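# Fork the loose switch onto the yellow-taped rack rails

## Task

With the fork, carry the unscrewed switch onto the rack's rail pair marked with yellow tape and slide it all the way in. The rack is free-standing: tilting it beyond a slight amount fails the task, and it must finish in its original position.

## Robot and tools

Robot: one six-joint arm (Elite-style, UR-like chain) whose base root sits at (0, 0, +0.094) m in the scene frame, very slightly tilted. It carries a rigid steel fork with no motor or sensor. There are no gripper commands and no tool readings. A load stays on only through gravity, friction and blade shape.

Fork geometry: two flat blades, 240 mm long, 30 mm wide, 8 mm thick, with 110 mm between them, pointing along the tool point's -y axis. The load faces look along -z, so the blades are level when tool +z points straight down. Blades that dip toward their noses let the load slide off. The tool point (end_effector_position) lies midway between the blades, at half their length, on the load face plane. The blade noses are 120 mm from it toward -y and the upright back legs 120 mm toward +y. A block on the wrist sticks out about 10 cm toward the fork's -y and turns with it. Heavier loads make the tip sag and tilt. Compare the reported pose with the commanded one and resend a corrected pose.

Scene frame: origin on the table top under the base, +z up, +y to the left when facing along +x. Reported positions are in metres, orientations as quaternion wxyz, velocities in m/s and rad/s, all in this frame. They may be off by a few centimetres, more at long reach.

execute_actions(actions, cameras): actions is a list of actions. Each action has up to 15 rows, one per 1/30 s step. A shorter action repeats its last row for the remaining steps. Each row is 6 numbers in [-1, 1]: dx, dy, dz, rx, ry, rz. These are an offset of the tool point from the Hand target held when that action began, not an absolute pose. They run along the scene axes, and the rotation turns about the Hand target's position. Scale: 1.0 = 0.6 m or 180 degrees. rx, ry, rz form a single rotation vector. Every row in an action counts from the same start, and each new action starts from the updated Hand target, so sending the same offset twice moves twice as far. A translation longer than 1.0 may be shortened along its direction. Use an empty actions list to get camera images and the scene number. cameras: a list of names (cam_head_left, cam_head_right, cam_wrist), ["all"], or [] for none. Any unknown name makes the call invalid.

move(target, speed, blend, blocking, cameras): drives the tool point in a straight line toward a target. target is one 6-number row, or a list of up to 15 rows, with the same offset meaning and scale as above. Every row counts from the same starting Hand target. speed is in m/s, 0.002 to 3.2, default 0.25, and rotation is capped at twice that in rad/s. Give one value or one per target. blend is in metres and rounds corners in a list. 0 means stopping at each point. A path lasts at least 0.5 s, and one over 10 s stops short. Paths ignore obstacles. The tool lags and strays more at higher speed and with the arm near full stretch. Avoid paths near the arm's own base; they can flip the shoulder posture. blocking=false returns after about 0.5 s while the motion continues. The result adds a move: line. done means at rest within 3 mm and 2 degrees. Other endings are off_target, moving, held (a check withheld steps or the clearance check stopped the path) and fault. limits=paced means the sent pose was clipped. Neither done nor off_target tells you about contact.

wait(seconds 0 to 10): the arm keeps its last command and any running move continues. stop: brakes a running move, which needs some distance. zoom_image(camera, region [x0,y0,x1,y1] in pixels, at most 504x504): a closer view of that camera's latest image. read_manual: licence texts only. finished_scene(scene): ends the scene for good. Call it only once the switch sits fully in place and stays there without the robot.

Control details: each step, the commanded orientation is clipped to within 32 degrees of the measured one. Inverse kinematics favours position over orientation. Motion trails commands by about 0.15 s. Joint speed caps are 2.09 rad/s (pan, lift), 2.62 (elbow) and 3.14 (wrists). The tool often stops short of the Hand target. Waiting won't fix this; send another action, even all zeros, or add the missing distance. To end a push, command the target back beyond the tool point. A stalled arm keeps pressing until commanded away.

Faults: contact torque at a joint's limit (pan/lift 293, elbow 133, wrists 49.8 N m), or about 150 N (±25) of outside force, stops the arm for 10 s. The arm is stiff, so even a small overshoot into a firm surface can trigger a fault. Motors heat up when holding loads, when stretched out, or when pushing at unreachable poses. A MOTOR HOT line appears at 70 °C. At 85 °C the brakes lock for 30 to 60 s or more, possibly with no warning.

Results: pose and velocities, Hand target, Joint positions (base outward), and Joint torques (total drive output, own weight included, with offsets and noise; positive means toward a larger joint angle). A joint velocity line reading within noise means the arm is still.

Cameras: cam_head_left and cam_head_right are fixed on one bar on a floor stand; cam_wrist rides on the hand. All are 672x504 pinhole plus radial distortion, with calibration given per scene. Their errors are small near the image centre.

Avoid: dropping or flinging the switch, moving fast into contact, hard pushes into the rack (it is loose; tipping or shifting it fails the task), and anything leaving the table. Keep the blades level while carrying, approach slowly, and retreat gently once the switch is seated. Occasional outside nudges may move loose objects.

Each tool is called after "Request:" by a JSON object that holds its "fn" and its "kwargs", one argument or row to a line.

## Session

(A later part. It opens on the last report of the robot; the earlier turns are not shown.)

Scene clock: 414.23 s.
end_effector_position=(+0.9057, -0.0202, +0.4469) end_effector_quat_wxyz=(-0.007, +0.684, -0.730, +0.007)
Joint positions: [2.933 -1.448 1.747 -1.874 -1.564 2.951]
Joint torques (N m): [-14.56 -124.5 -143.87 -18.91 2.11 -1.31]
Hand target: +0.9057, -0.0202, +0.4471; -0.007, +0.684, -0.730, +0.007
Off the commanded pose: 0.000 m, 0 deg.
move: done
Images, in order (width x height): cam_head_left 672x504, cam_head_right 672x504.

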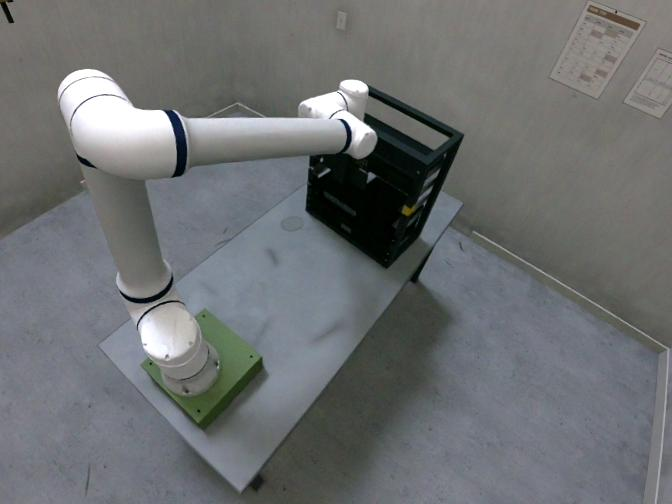

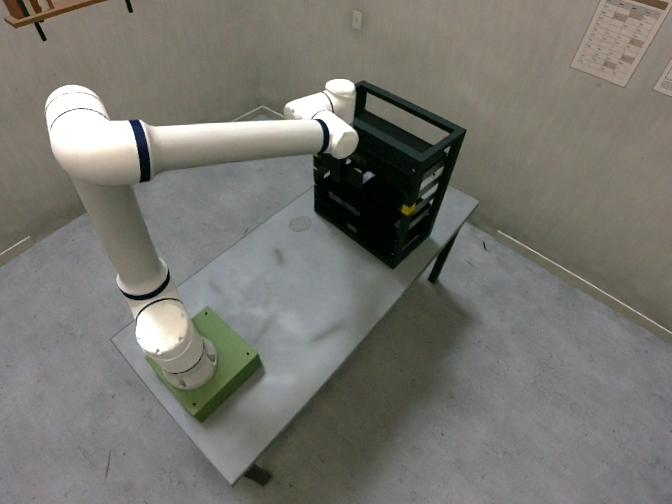

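Request:
{"fn": "move", "kwargs": {
  "target": [
    [0, 0, 0.005, 0, 0, 0],
    [-0.0665, 0.00436, 0.005, 0, 0, 0]
  ],
  "speed": [0.03, 0.06],
  "blend": [0.002, 0],
  "cameras": ["cam_head_left", "cam_head_right"]
}}

Request:
{"fn": "zoom_image", "kwargs": {
  "camera": "cam_head_left",
  "region": [300, 120, 460, 240]
}}

Request:
{"fn": "zoom_image", "kwargs": {
  "camera": "cam_head_right",
  "region": [300, 120, 460, 240]
}}

Scene clock: 428.87 s.
end_effector_position=(+0.8660, -0.0176, +0.4501) end_effector_quat_wxyz=(-0.007, +0.684, -0.730, +0.007)
Joint positions: [2.922 -1.515 1.814 -1.874 -1.564 2.941]
Joint torques (N m): [-22.44 -116.37 -119.06 -24.3 2.65 -2.19]
Hand target: +0.8658, -0.0176, +0.4501; -0.007, +0.684, -0.730, +0.007
Off the commanded pose: 0.000 m, 0 deg.
move: done; blend cut to 0.0015 m at target 1
Images, in order (width x height): cam_head_left 672x504, cam_head_right 672x504.

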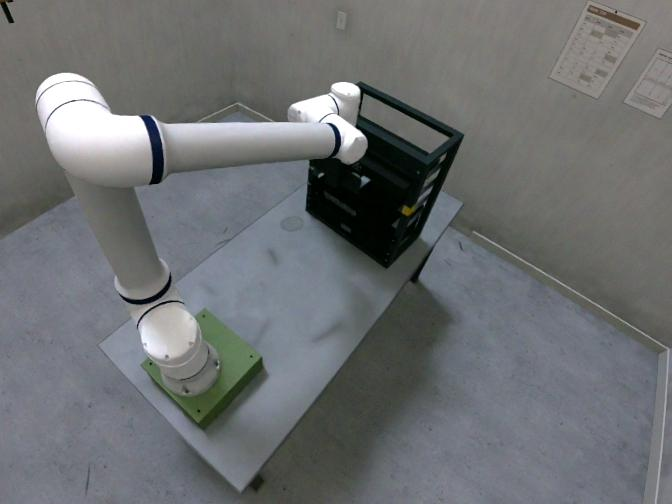

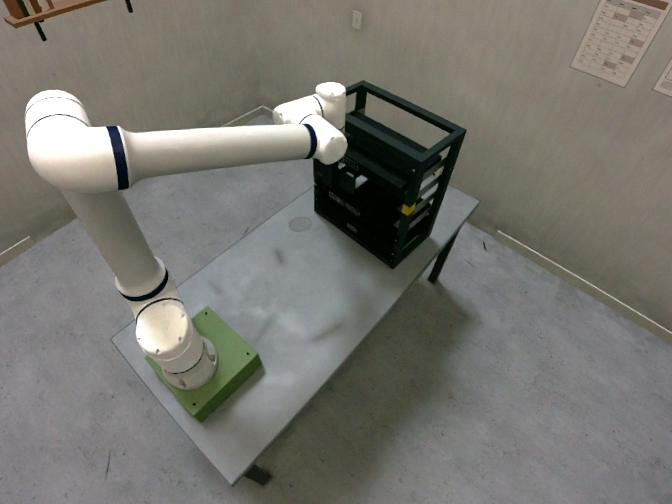

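Scaled by 3.150.

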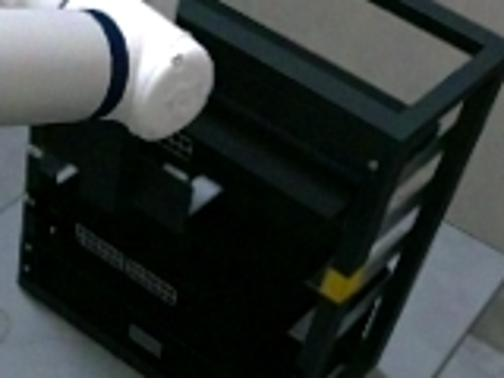

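Scaled by 3.150.

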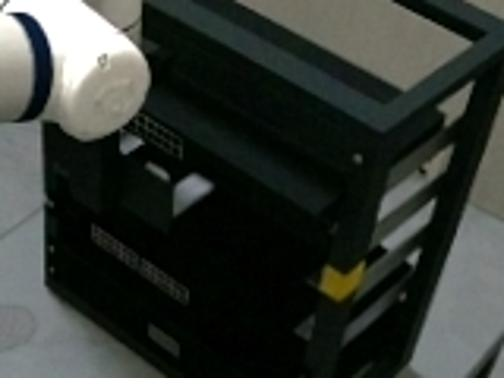

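Request:
{"fn": "move", "kwargs": {
  "target": [-0.4175, 0.0274, 0, 0, 0, 0],
  "speed": 0.1,
  "cameras": ["cam_head_left", "cam_head_right"]
}}

Request:
{"fn": "zoom_image", "kwargs": {
  "camera": "cam_head_left",
  "region": [240, 80, 460, 280]
}}

Request:
{"fn": "zoom_image", "kwargs": {
  "camera": "cam_head_right",
  "region": [240, 80, 460, 280]
}}

Scene clock: 436.23 s.
end_effector_position=(+0.6155, -0.0012, +0.4501) end_effector_quat_wxyz=(-0.007, +0.684, -0.730, +0.007)
Joint positions: [2.81 -1.976 2.18 -1.778 -1.563 2.828]
Joint torques (N m): [-22.38 -60.59 -121.01 -19.02 4.71 -2.18]
Hand target: +0.6153, -0.0012, +0.4501; -0.007, +0.684, -0.730, +0.007
Off the commanded pose: 0.000 m, 0 deg.
move: done
Images, in order (width x height): cam_head_left 672x504, cam_head_right 672x504.

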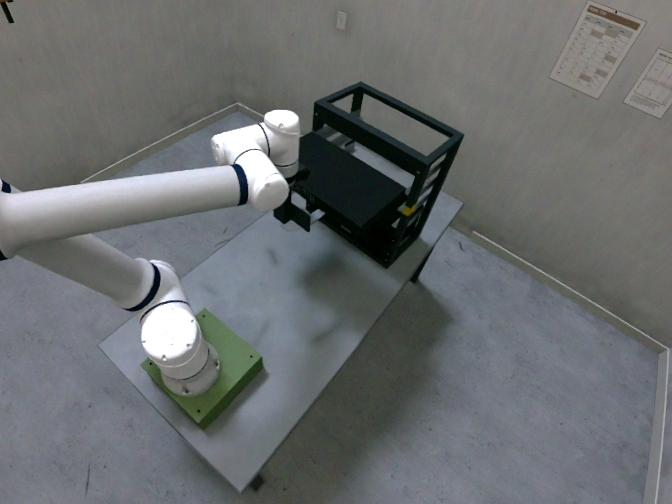

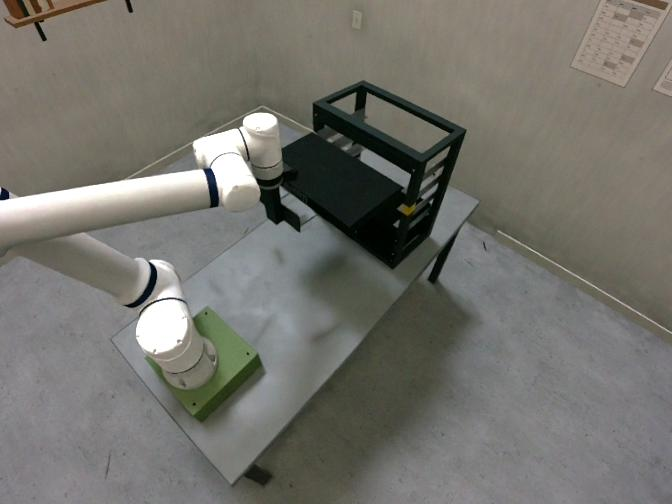

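Scaled by 2.291.

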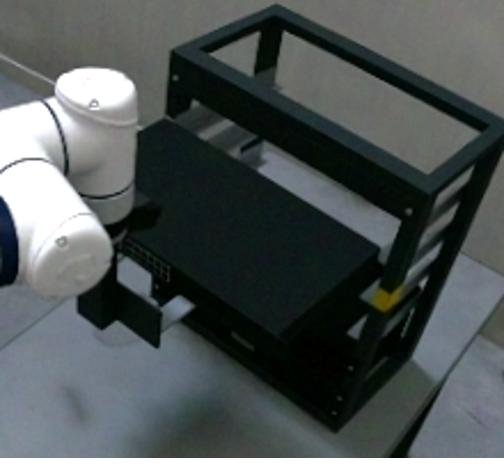

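Scaled by 2.291.

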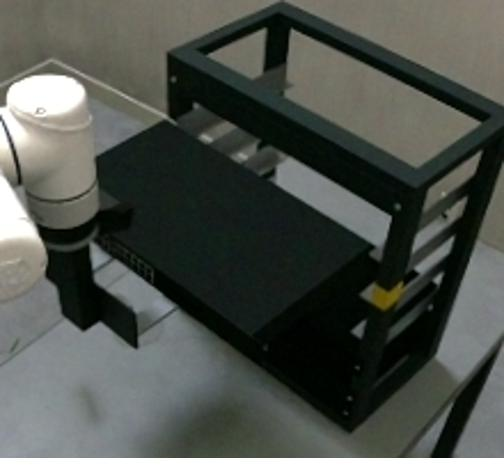

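Request:
{"fn": "move", "kwargs": {
  "target": [0, 0, -0.1485, 0, 0, 0],
  "speed": 0.1,
  "cameras": ["cam_head_left", "cam_head_right"]
}}

Request:
{"fn": "zoom_image", "kwargs": {
  "camera": "cam_head_left",
  "region": [280, 80, 460, 280]
}}

Request:
{"fn": "zoom_image", "kwargs": {
  "camera": "cam_head_right",
  "region": [280, 80, 460, 280]
}}

Scene clock: 451.07 s.
end_effector_position=(+0.6153, -0.0012, +0.3612) end_effector_quat_wxyz=(-0.007, +0.684, -0.730, +0.007) end_effector_velocity=(+0.001, +0.000, -0.002) end_effector_angular_velocity=(+0.000, +0.000, +0.000)
Joint positions: [2.81 -1.925 2.313 -1.963 -1.563 2.828]
Joint velocities: [0 0.002 0.002 -0.005 0 0]
Joint torques (N m): [9.52 -33.78 -114.54 -23.57 2.9 3.27]
Hand target: +0.6153, -0.0012, +0.3610; -0.007, +0.684, -0.730, +0.007
Off the commanded pose: 0.000 m, 0 deg.
move: done
Images, in order (width x height): cam_head_left 672x504, cam_head_right 672x504.

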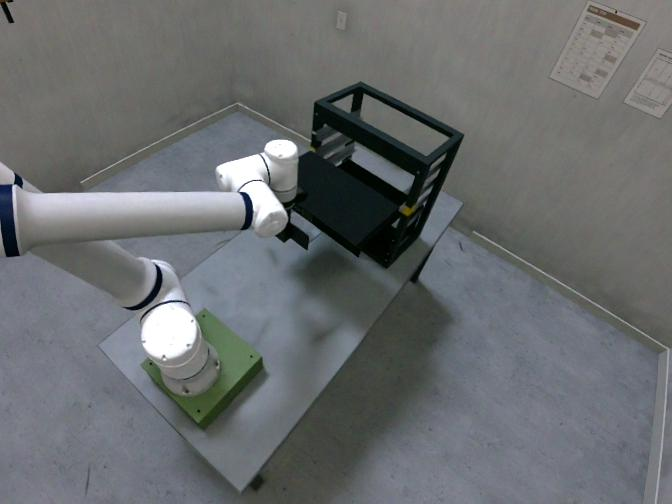

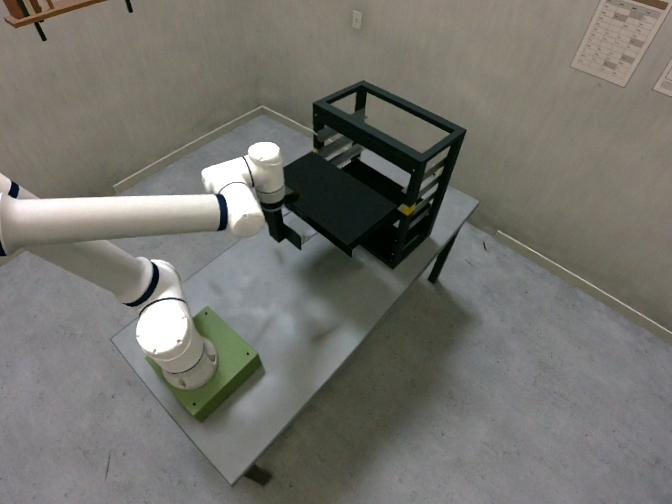

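Scaled by 2.520.

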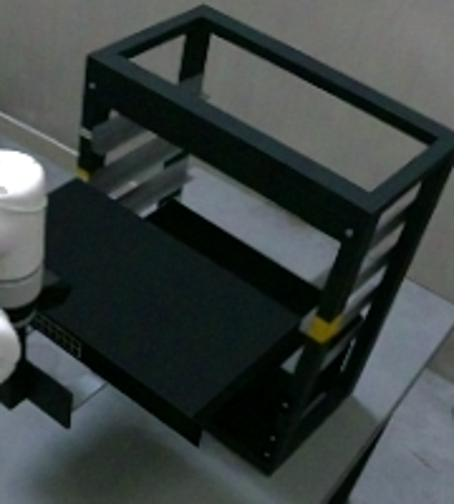

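Scaled by 2.520.

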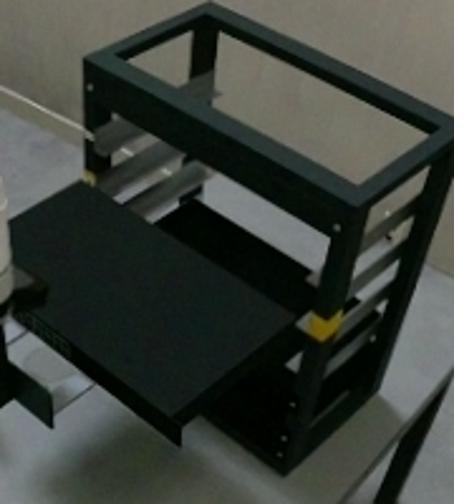

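Request:
{"fn": "move", "kwargs": {
  "target": [0.2162, -0.01417, 0, 0, 0, 0],
  "speed": 0.1,
  "cameras": ["cam_head_left", "cam_head_right"]
}}

Request:
{"fn": "zoom_image", "kwargs": {
  "camera": "cam_head_left",
  "region": [280, 80, 460, 280]
}}

Request:
{"fn": "zoom_image", "kwargs": {
  "camera": "cam_head_right",
  "region": [280, 80, 460, 280]
}}

Scene clock: 457.53 s.
end_effector_position=(+0.7449, -0.0097, +0.3610) end_effector_quat_wxyz=(-0.007, +0.684, -0.730, +0.007)
Joint positions: [2.881 -1.667 2.127 -2.035 -1.563 2.899]
Joint torques (N m): [8.11 -61.02 -137.17 -23.79 -0.7 3.27]
Hand target: +0.7450, -0.0097, +0.3610; -0.007, +0.684, -0.730, +0.007
Off the commanded pose: 0.000 m, 0 deg.
move: done
Images, in order (width x height): cam_head_left 672x504, cam_head_right 672x504.

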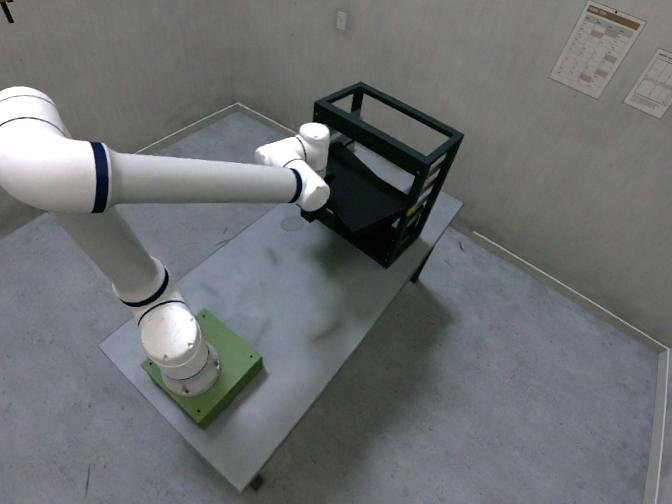

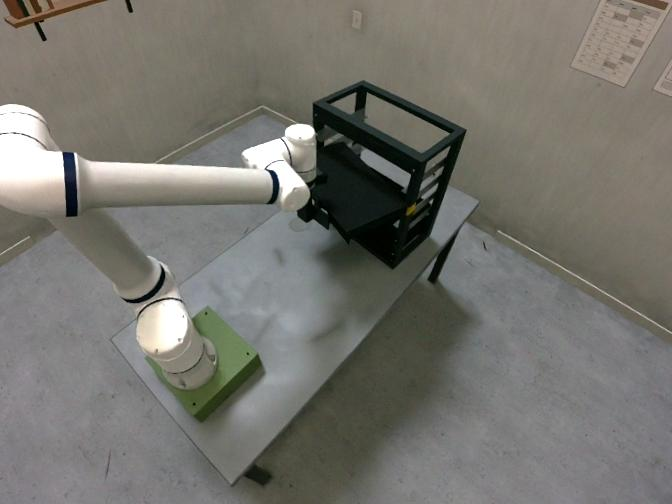

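Scaled by 2.520.

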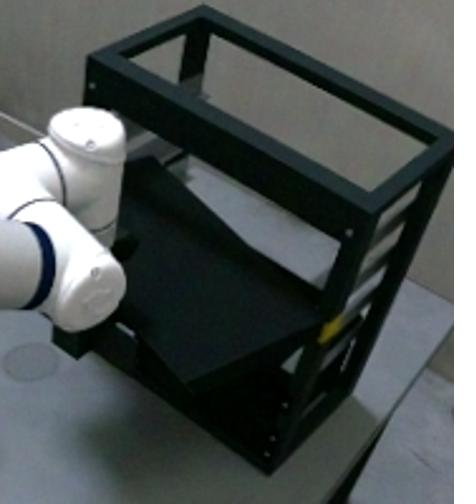

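Scaled by 2.520.

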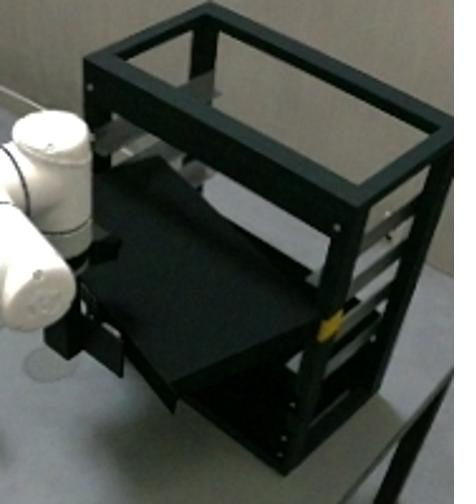

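Request:
{"fn": "move", "kwargs": {
  "target": [-0.2662, 0.01745, 0, 0, 0, 0],
  "speed": 0.08,
  "cameras": ["all"]
}}

Request:
{"fn": "zoom_image", "kwargs": {
  "camera": "cam_head_left",
  "region": [260, 100, 460, 280]
}}

Request:
{"fn": "zoom_image", "kwargs": {
  "camera": "cam_head_right",
  "region": [260, 100, 460, 280]
}}

Scene clock: 472.83 s.
end_effector_position=(+0.5855, +0.0008, +0.3610) end_effector_quat_wxyz=(-0.007, +0.684, -0.730, +0.007)
Joint positions: [2.787 -1.993 2.351 -1.933 -1.563 2.805]
Joint torques (N m): [-22.43 -52.15 -113.9 -17.02 4.77 -2.58]
Hand target: +0.5853, +0.0008, +0.3610; -0.007, +0.684, -0.730, +0.007
Off the commanded pose: 0.000 m, 0 deg.
move: done
camera_calibration:
cam_wrist: T_world_to_cam=[[-0.0771182, -0.996656, -0.0270123, 0.0651937], [-0.942359, 0.0640156, 0.328424, 0.304517], [-0.325596, 0.0507828, -0.944144, 0.625795], [0, 0, 0, 1]] pos_world=[0.495748, 0.0137023, 0.492591]

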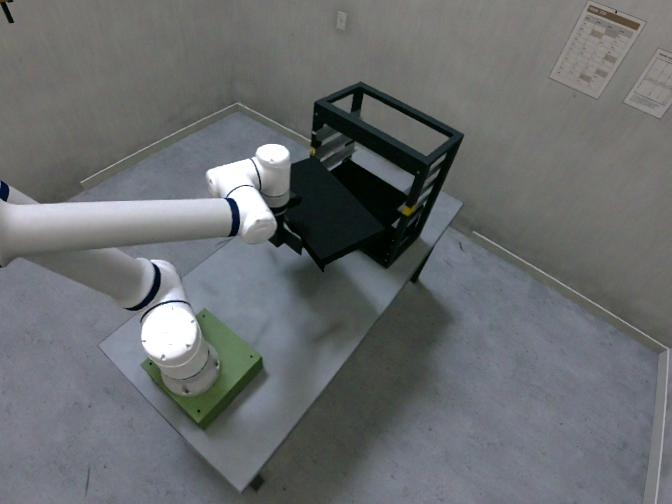

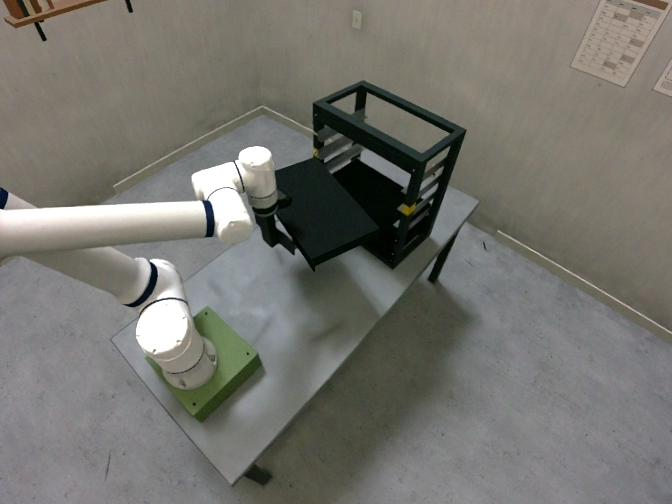

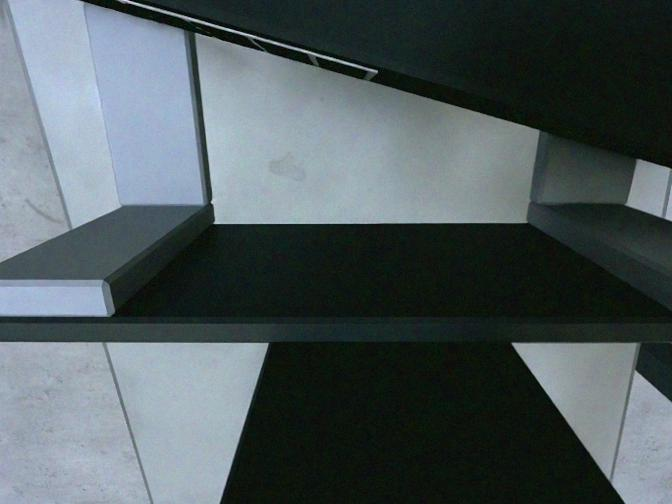

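Scaled by 2.520.

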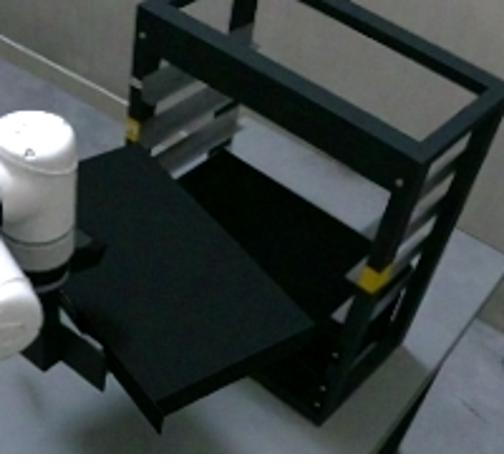

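Scaled by 2.520.

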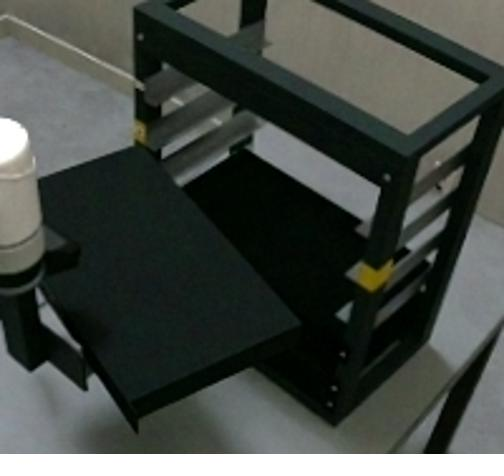

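Request:
{"fn": "zoom_image", "kwargs": {
  "camera": "cam_wrist",
  "region": [60, 0, 420, 180]
}}

Request:
{"fn": "zoom_image", "kwargs": {
  "camera": "cam_wrist",
  "region": [372, 0, 672, 220]
}}

Scaled by 1.400.

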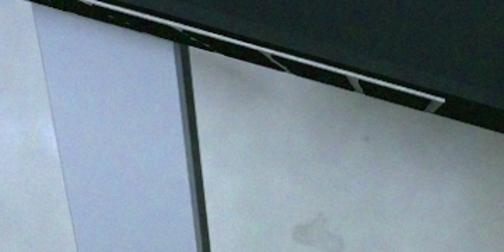

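Scaled by 1.680.

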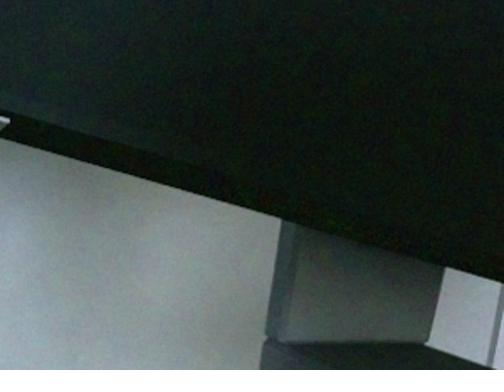

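Request:
{"fn": "move", "kwargs": {
  "target": [0.1013, -0.028, 0, 0, 0, 0.0843],
  "speed": 0.1,
  "cameras": ["all"]
}}

Request:
{"fn": "zoom_image", "kwargs": {
  "camera": "cam_head_left",
  "region": [370, 170, 450, 250]
}}

Request:
{"fn": "zoom_image", "kwargs": {
  "camera": "cam_head_left",
  "region": [290, 120, 370, 200]
}}

Request:
{"fn": "zoom_image", "kwargs": {
  "camera": "cam_head_right",
  "region": [370, 170, 450, 250]
}}

Request:
{"fn": "zoom_image", "kwargs": {
  "camera": "cam_head_right",
  "region": [290, 120, 370, 200]
}}

Scene clock: 595.97 s.
end_effector_position=(+0.6460, -0.0160, +0.3610) end_effector_quat_wxyz=(-0.007, +0.774, -0.633, +0.006)
Joint positions: [2.728 -1.848 2.265 -1.989 -1.559 2.482]
Joint torques (N m): [-22.32 -38.11 -134.23 -20.83 7.22 -2.02]
Hand target: +0.6461, -0.0160, +0.3610; -0.007, +0.774, -0.633, +0.006
Off the commanded pose: 0.000 m, 0 deg.
move: done
camera_calibration:
cam_wrist: T_world_to_cam=[[0.186121, -0.982155, -0.0270214, -0.116651], [-0.926316, -0.184575, 0.328438, 0.348289], [-0.327564, -0.0360987, -0.944139, 0.646234], [0, 0, 0, 1]] pos_world=[0.55602, -0.026956, 0.492591]

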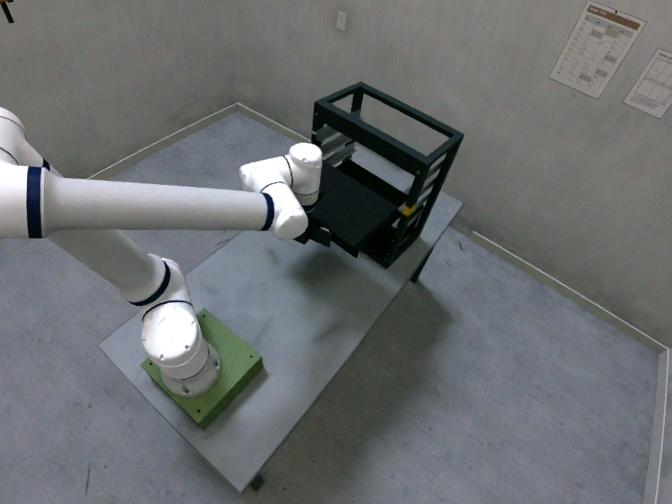

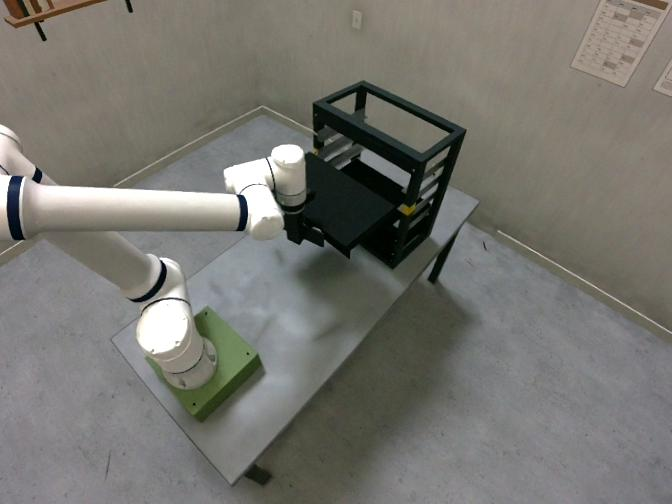

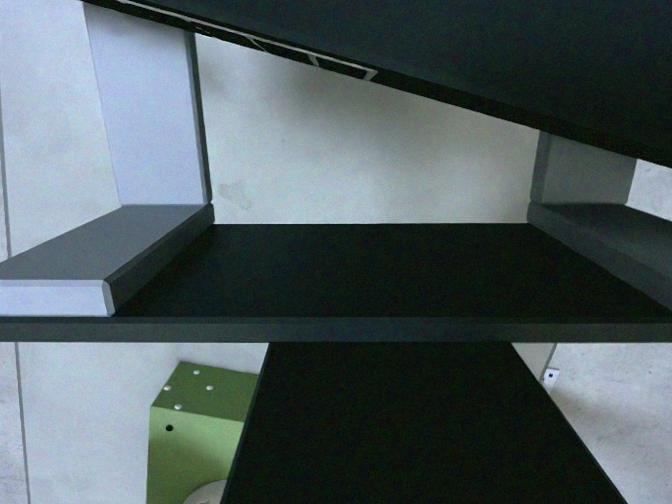

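Scaled by 6.300.

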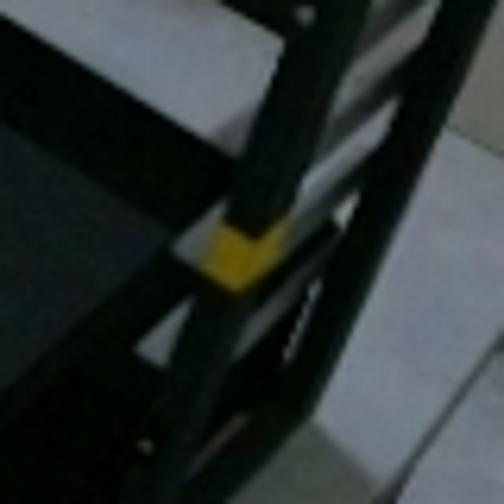

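Scaled by 6.300.

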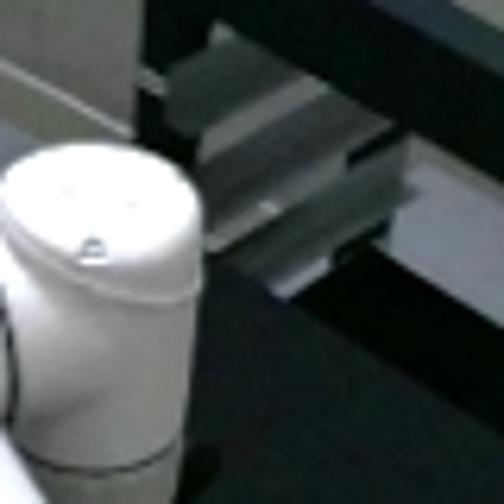

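Scaled by 6.300.

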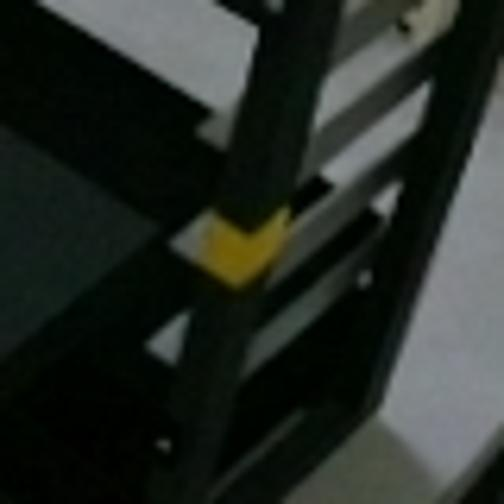

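Scaled by 6.300.

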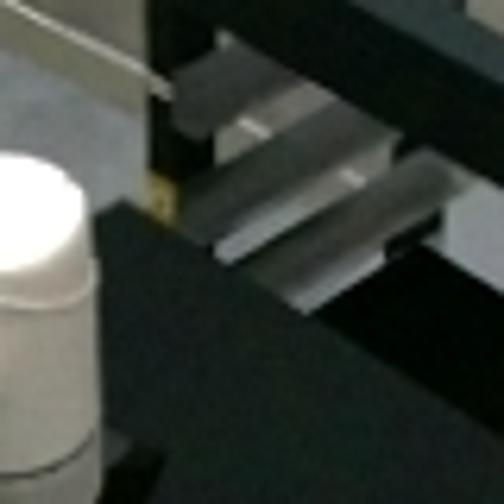

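Request:
{"fn": "move", "kwargs": {
  "target": [0.0763, 0.0135, 0, 0, 0, -0.005],
  "speed": 0.06,
  "cameras": ["all"]
}}

Request:
{"fn": "zoom_image", "kwargs": {
  "camera": "cam_head_left",
  "region": [370, 170, 450, 250]
}}

Request:
{"fn": "zoom_image", "kwargs": {
  "camera": "cam_head_left",
  "region": [290, 120, 370, 200]
}}

Request:
{"fn": "zoom_image", "kwargs": {
  "camera": "cam_head_right",
  "region": [370, 170, 450, 250]
}}

Request:
{"fn": "zoom_image", "kwargs": {
  "camera": "cam_head_right",
  "region": [290, 120, 370, 200]
}}

Scene clock: 639.30 s.
end_effector_position=(+0.6917, -0.0079, +0.3609) end_effector_quat_wxyz=(-0.007, +0.769, -0.639, +0.006)
Joint positions: [2.785 -1.759 2.202 -2.015 -1.559 2.554]
Joint torques (N m): [9.59 -51.1 -136.85 -21.82 3.25 3.86]
Hand target: +0.6919, -0.0079, +0.3610; -0.007, +0.769, -0.639, +0.006
Off the commanded pose: 0.000 m, 0 deg.
move: done
camera_calibration:
cam_wrist: T_world_to_cam=[[0.171095, -0.984881, -0.0271086, -0.106873], [-0.929024, -0.170432, 0.328431, 0.394015], [-0.328086, -0.0310085, -0.944139, 0.661868], [0, 0, 0, 1]] pos_world=[0.601484, -0.0175806, 0.492591]

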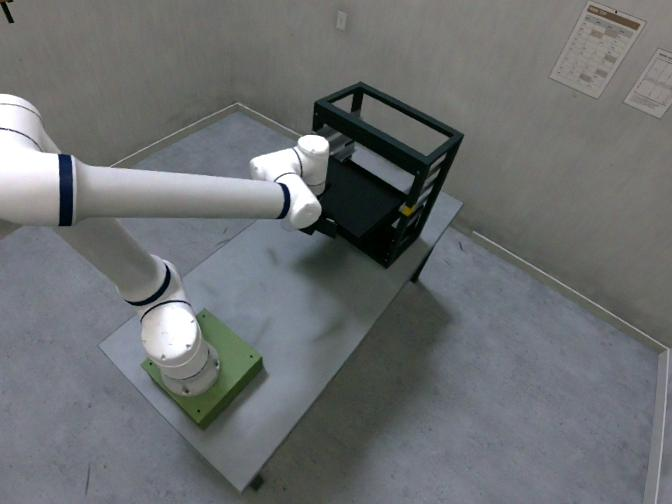

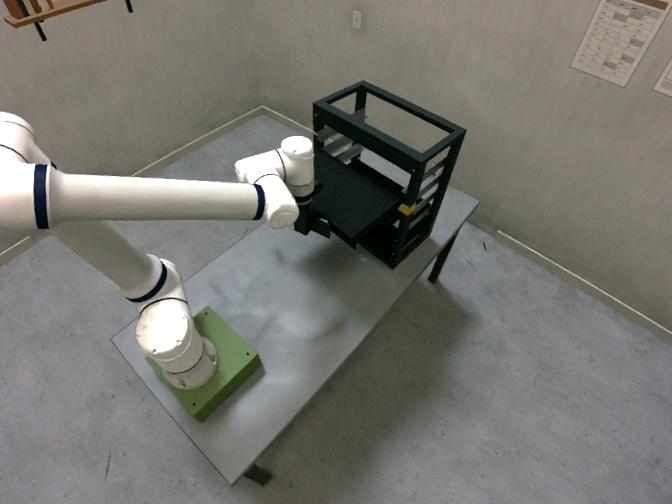

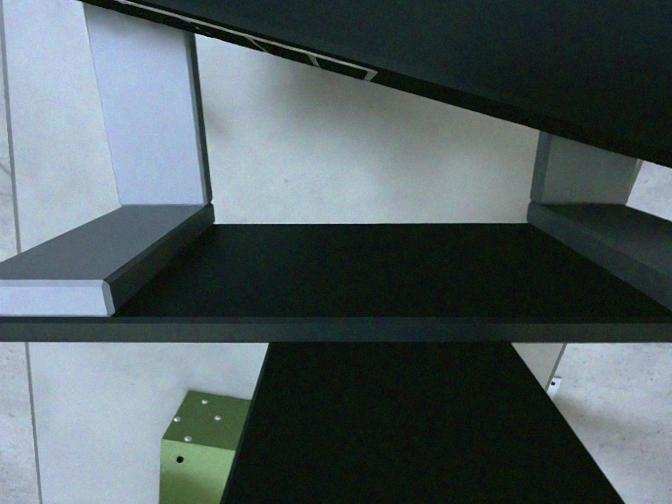

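Scaled by 6.300.

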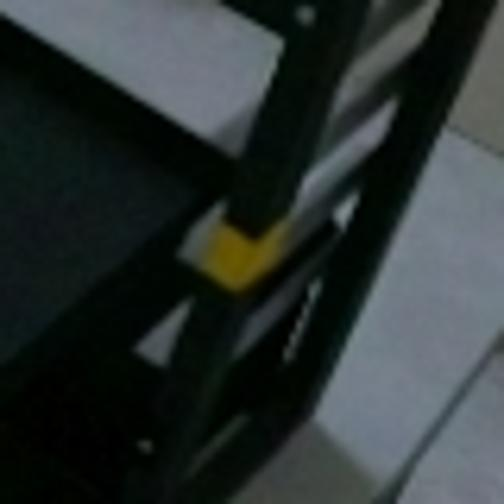

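Scaled by 6.300.

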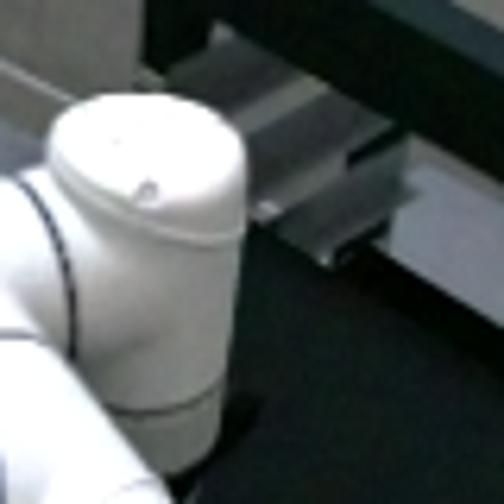

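Scaled by 6.300.

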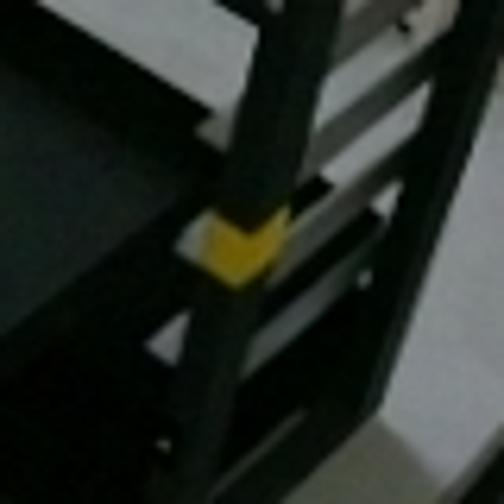

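Scaled by 6.300.

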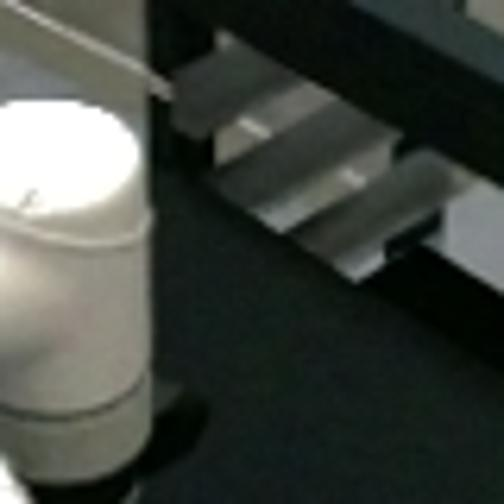

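Request:
{"fn": "zoom_image", "kwargs": {
  "camera": "cam_head_left",
  "region": [385, 180, 425, 220]
}}

Request:
{"fn": "zoom_image", "kwargs": {
  "camera": "cam_head_right",
  "region": [385, 180, 425, 220]
}}

Request:
{"fn": "zoom_image", "kwargs": {
  "camera": "cam_head_right",
  "region": [300, 125, 340, 165]
}}

Scaled by 12.600.

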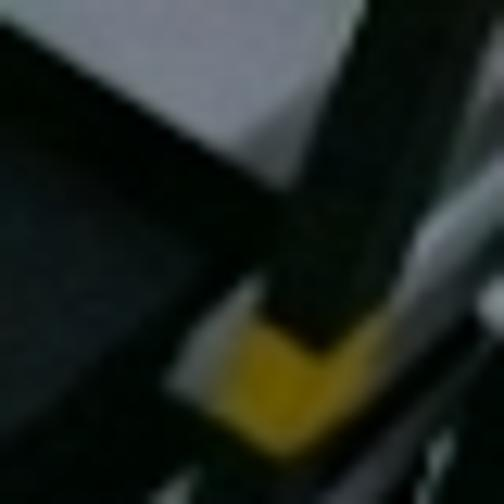

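Scaled by 12.600.

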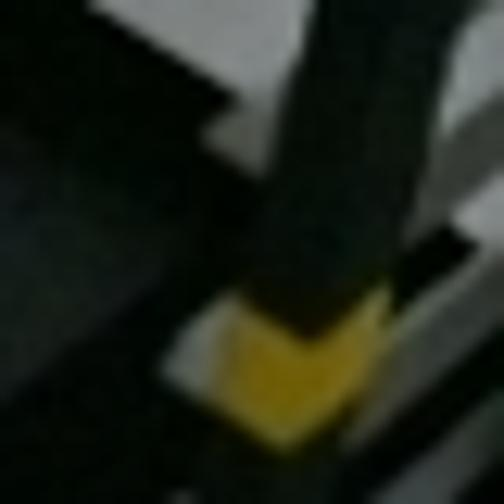

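Scaled by 12.600.

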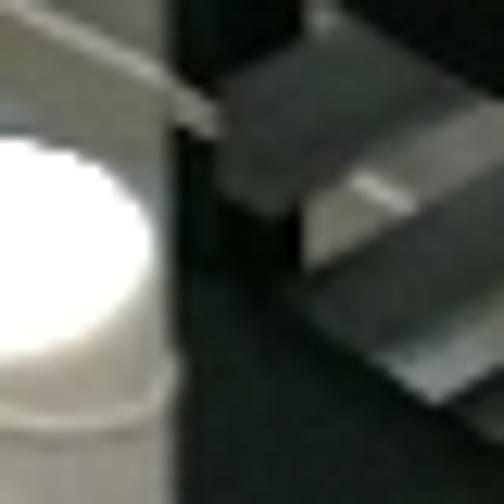

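Request:
{"fn": "move", "kwargs": {
  "target": [0.0496, -0.0073, 0, 0, 0, 0],
  "speed": 0.05,
  "cameras": ["all"]
}}

Request:
{"fn": "zoom_image", "kwargs": {
  "camera": "cam_head_left",
  "region": [370, 160, 430, 220]
}}

Request:
{"fn": "zoom_image", "kwargs": {
  "camera": "cam_head_right",
  "region": [370, 160, 430, 220]
}}

Request:
{"fn": "zoom_image", "kwargs": {
  "camera": "cam_head_right",
  "region": [300, 115, 360, 175]
}}

Scene clock: 667.00 s.
end_effector_position=(+0.7214, -0.0123, +0.3610) end_effector_quat_wxyz=(-0.007, +0.769, -0.639, +0.006) end_effector_velocity=(+0.002, +0.000, -0.001) end_effector_angular_velocity=(+0.000, +0.002, -0.001)
Joint positions: [2.799 -1.702 2.157 -2.027 -1.559 2.568]
Joint velocities: [0.001 0.005 -0.003 -0.001 0 0.001]
Joint torques (N m): [11.55 -56.62 -134.87 -21.84 4.4 3.79]
Hand target: +0.7216, -0.0123, +0.3610; -0.007, +0.769, -0.639, +0.006
Off the commanded pose: 0.000 m, 0 deg.
move: done
camera_calibration:
cam_wrist: T_world_to_cam=[[0.171005, -0.984898, -0.0270778, -0.116165], [-0.929041, -0.170336, 0.328433, 0.420979], [-0.328085, -0.0310072, -0.944139, 0.671511], [0, 0, 0, 1]] pos_world=[0.631284, -0.0218807, 0.492591]

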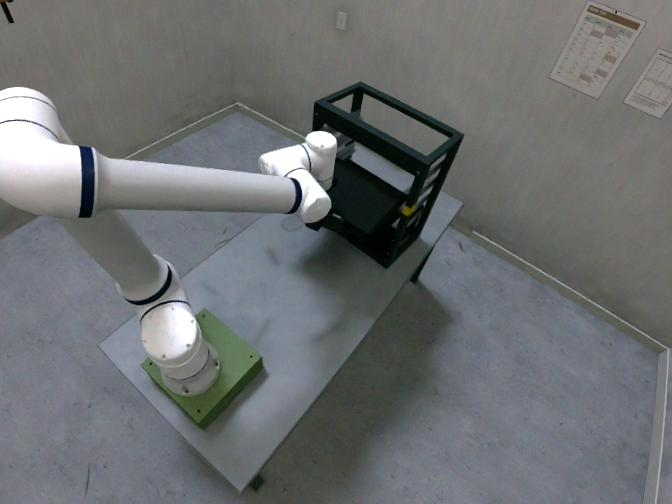

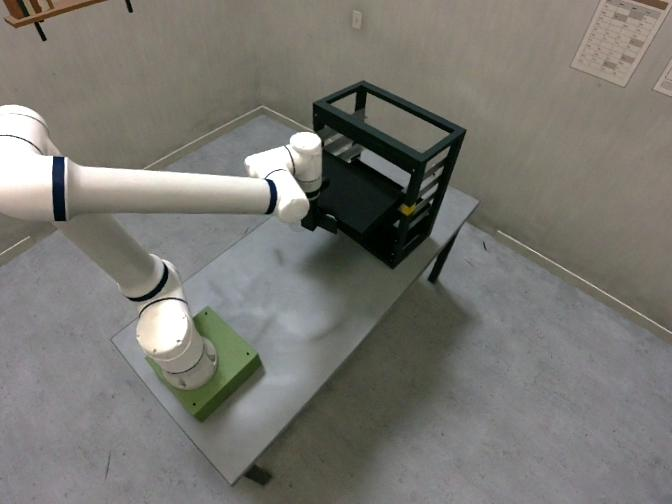

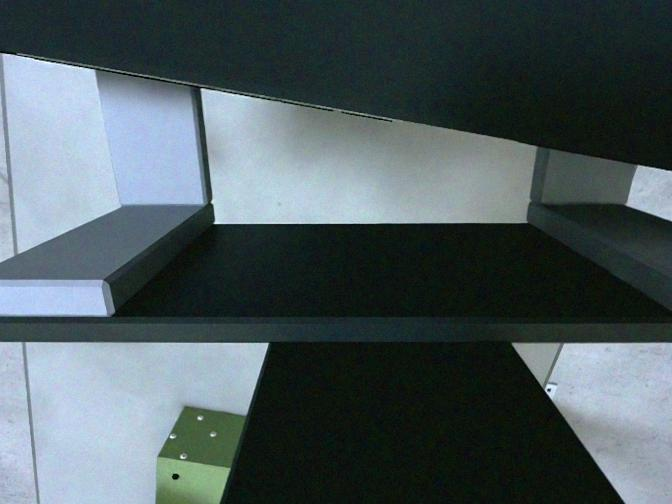

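Scaled by 8.400.

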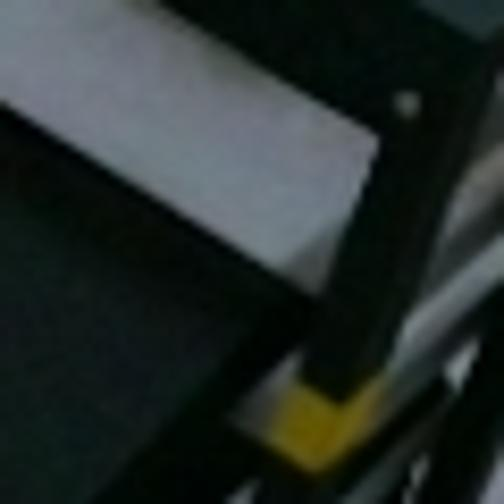

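Scaled by 8.400.

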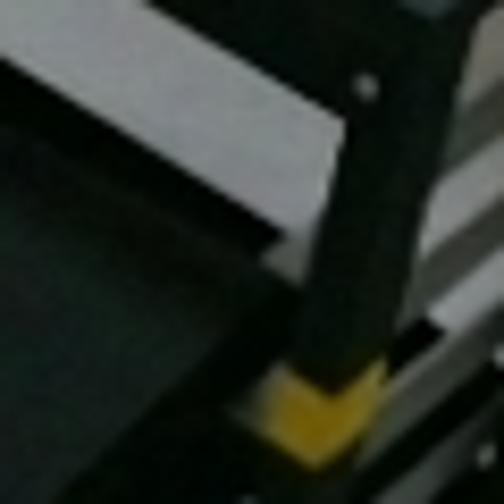

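Scaled by 8.400.

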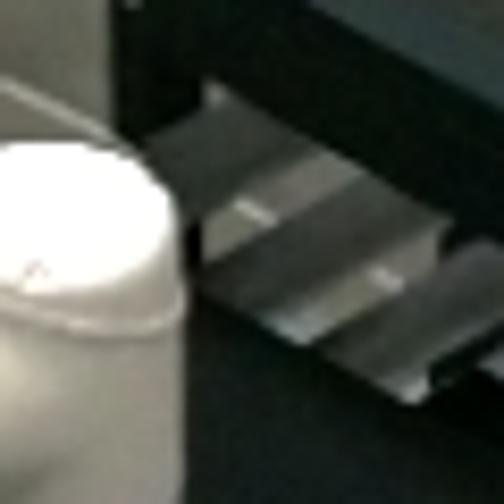

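Request:
{"fn": "zoom_image", "kwargs": {
  "camera": "cam_head_left",
  "region": [310, 110, 430, 270]
}}

Request:
{"fn": "zoom_image", "kwargs": {
  "camera": "cam_head_right",
  "region": [310, 110, 430, 270]
}}

Scaled by 3.150.

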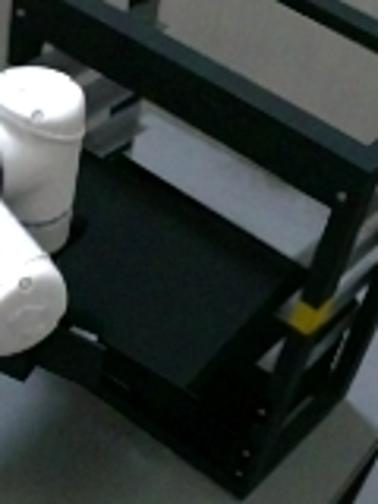

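Scaled by 3.150.

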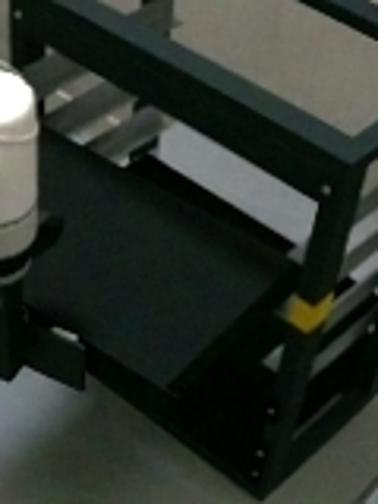

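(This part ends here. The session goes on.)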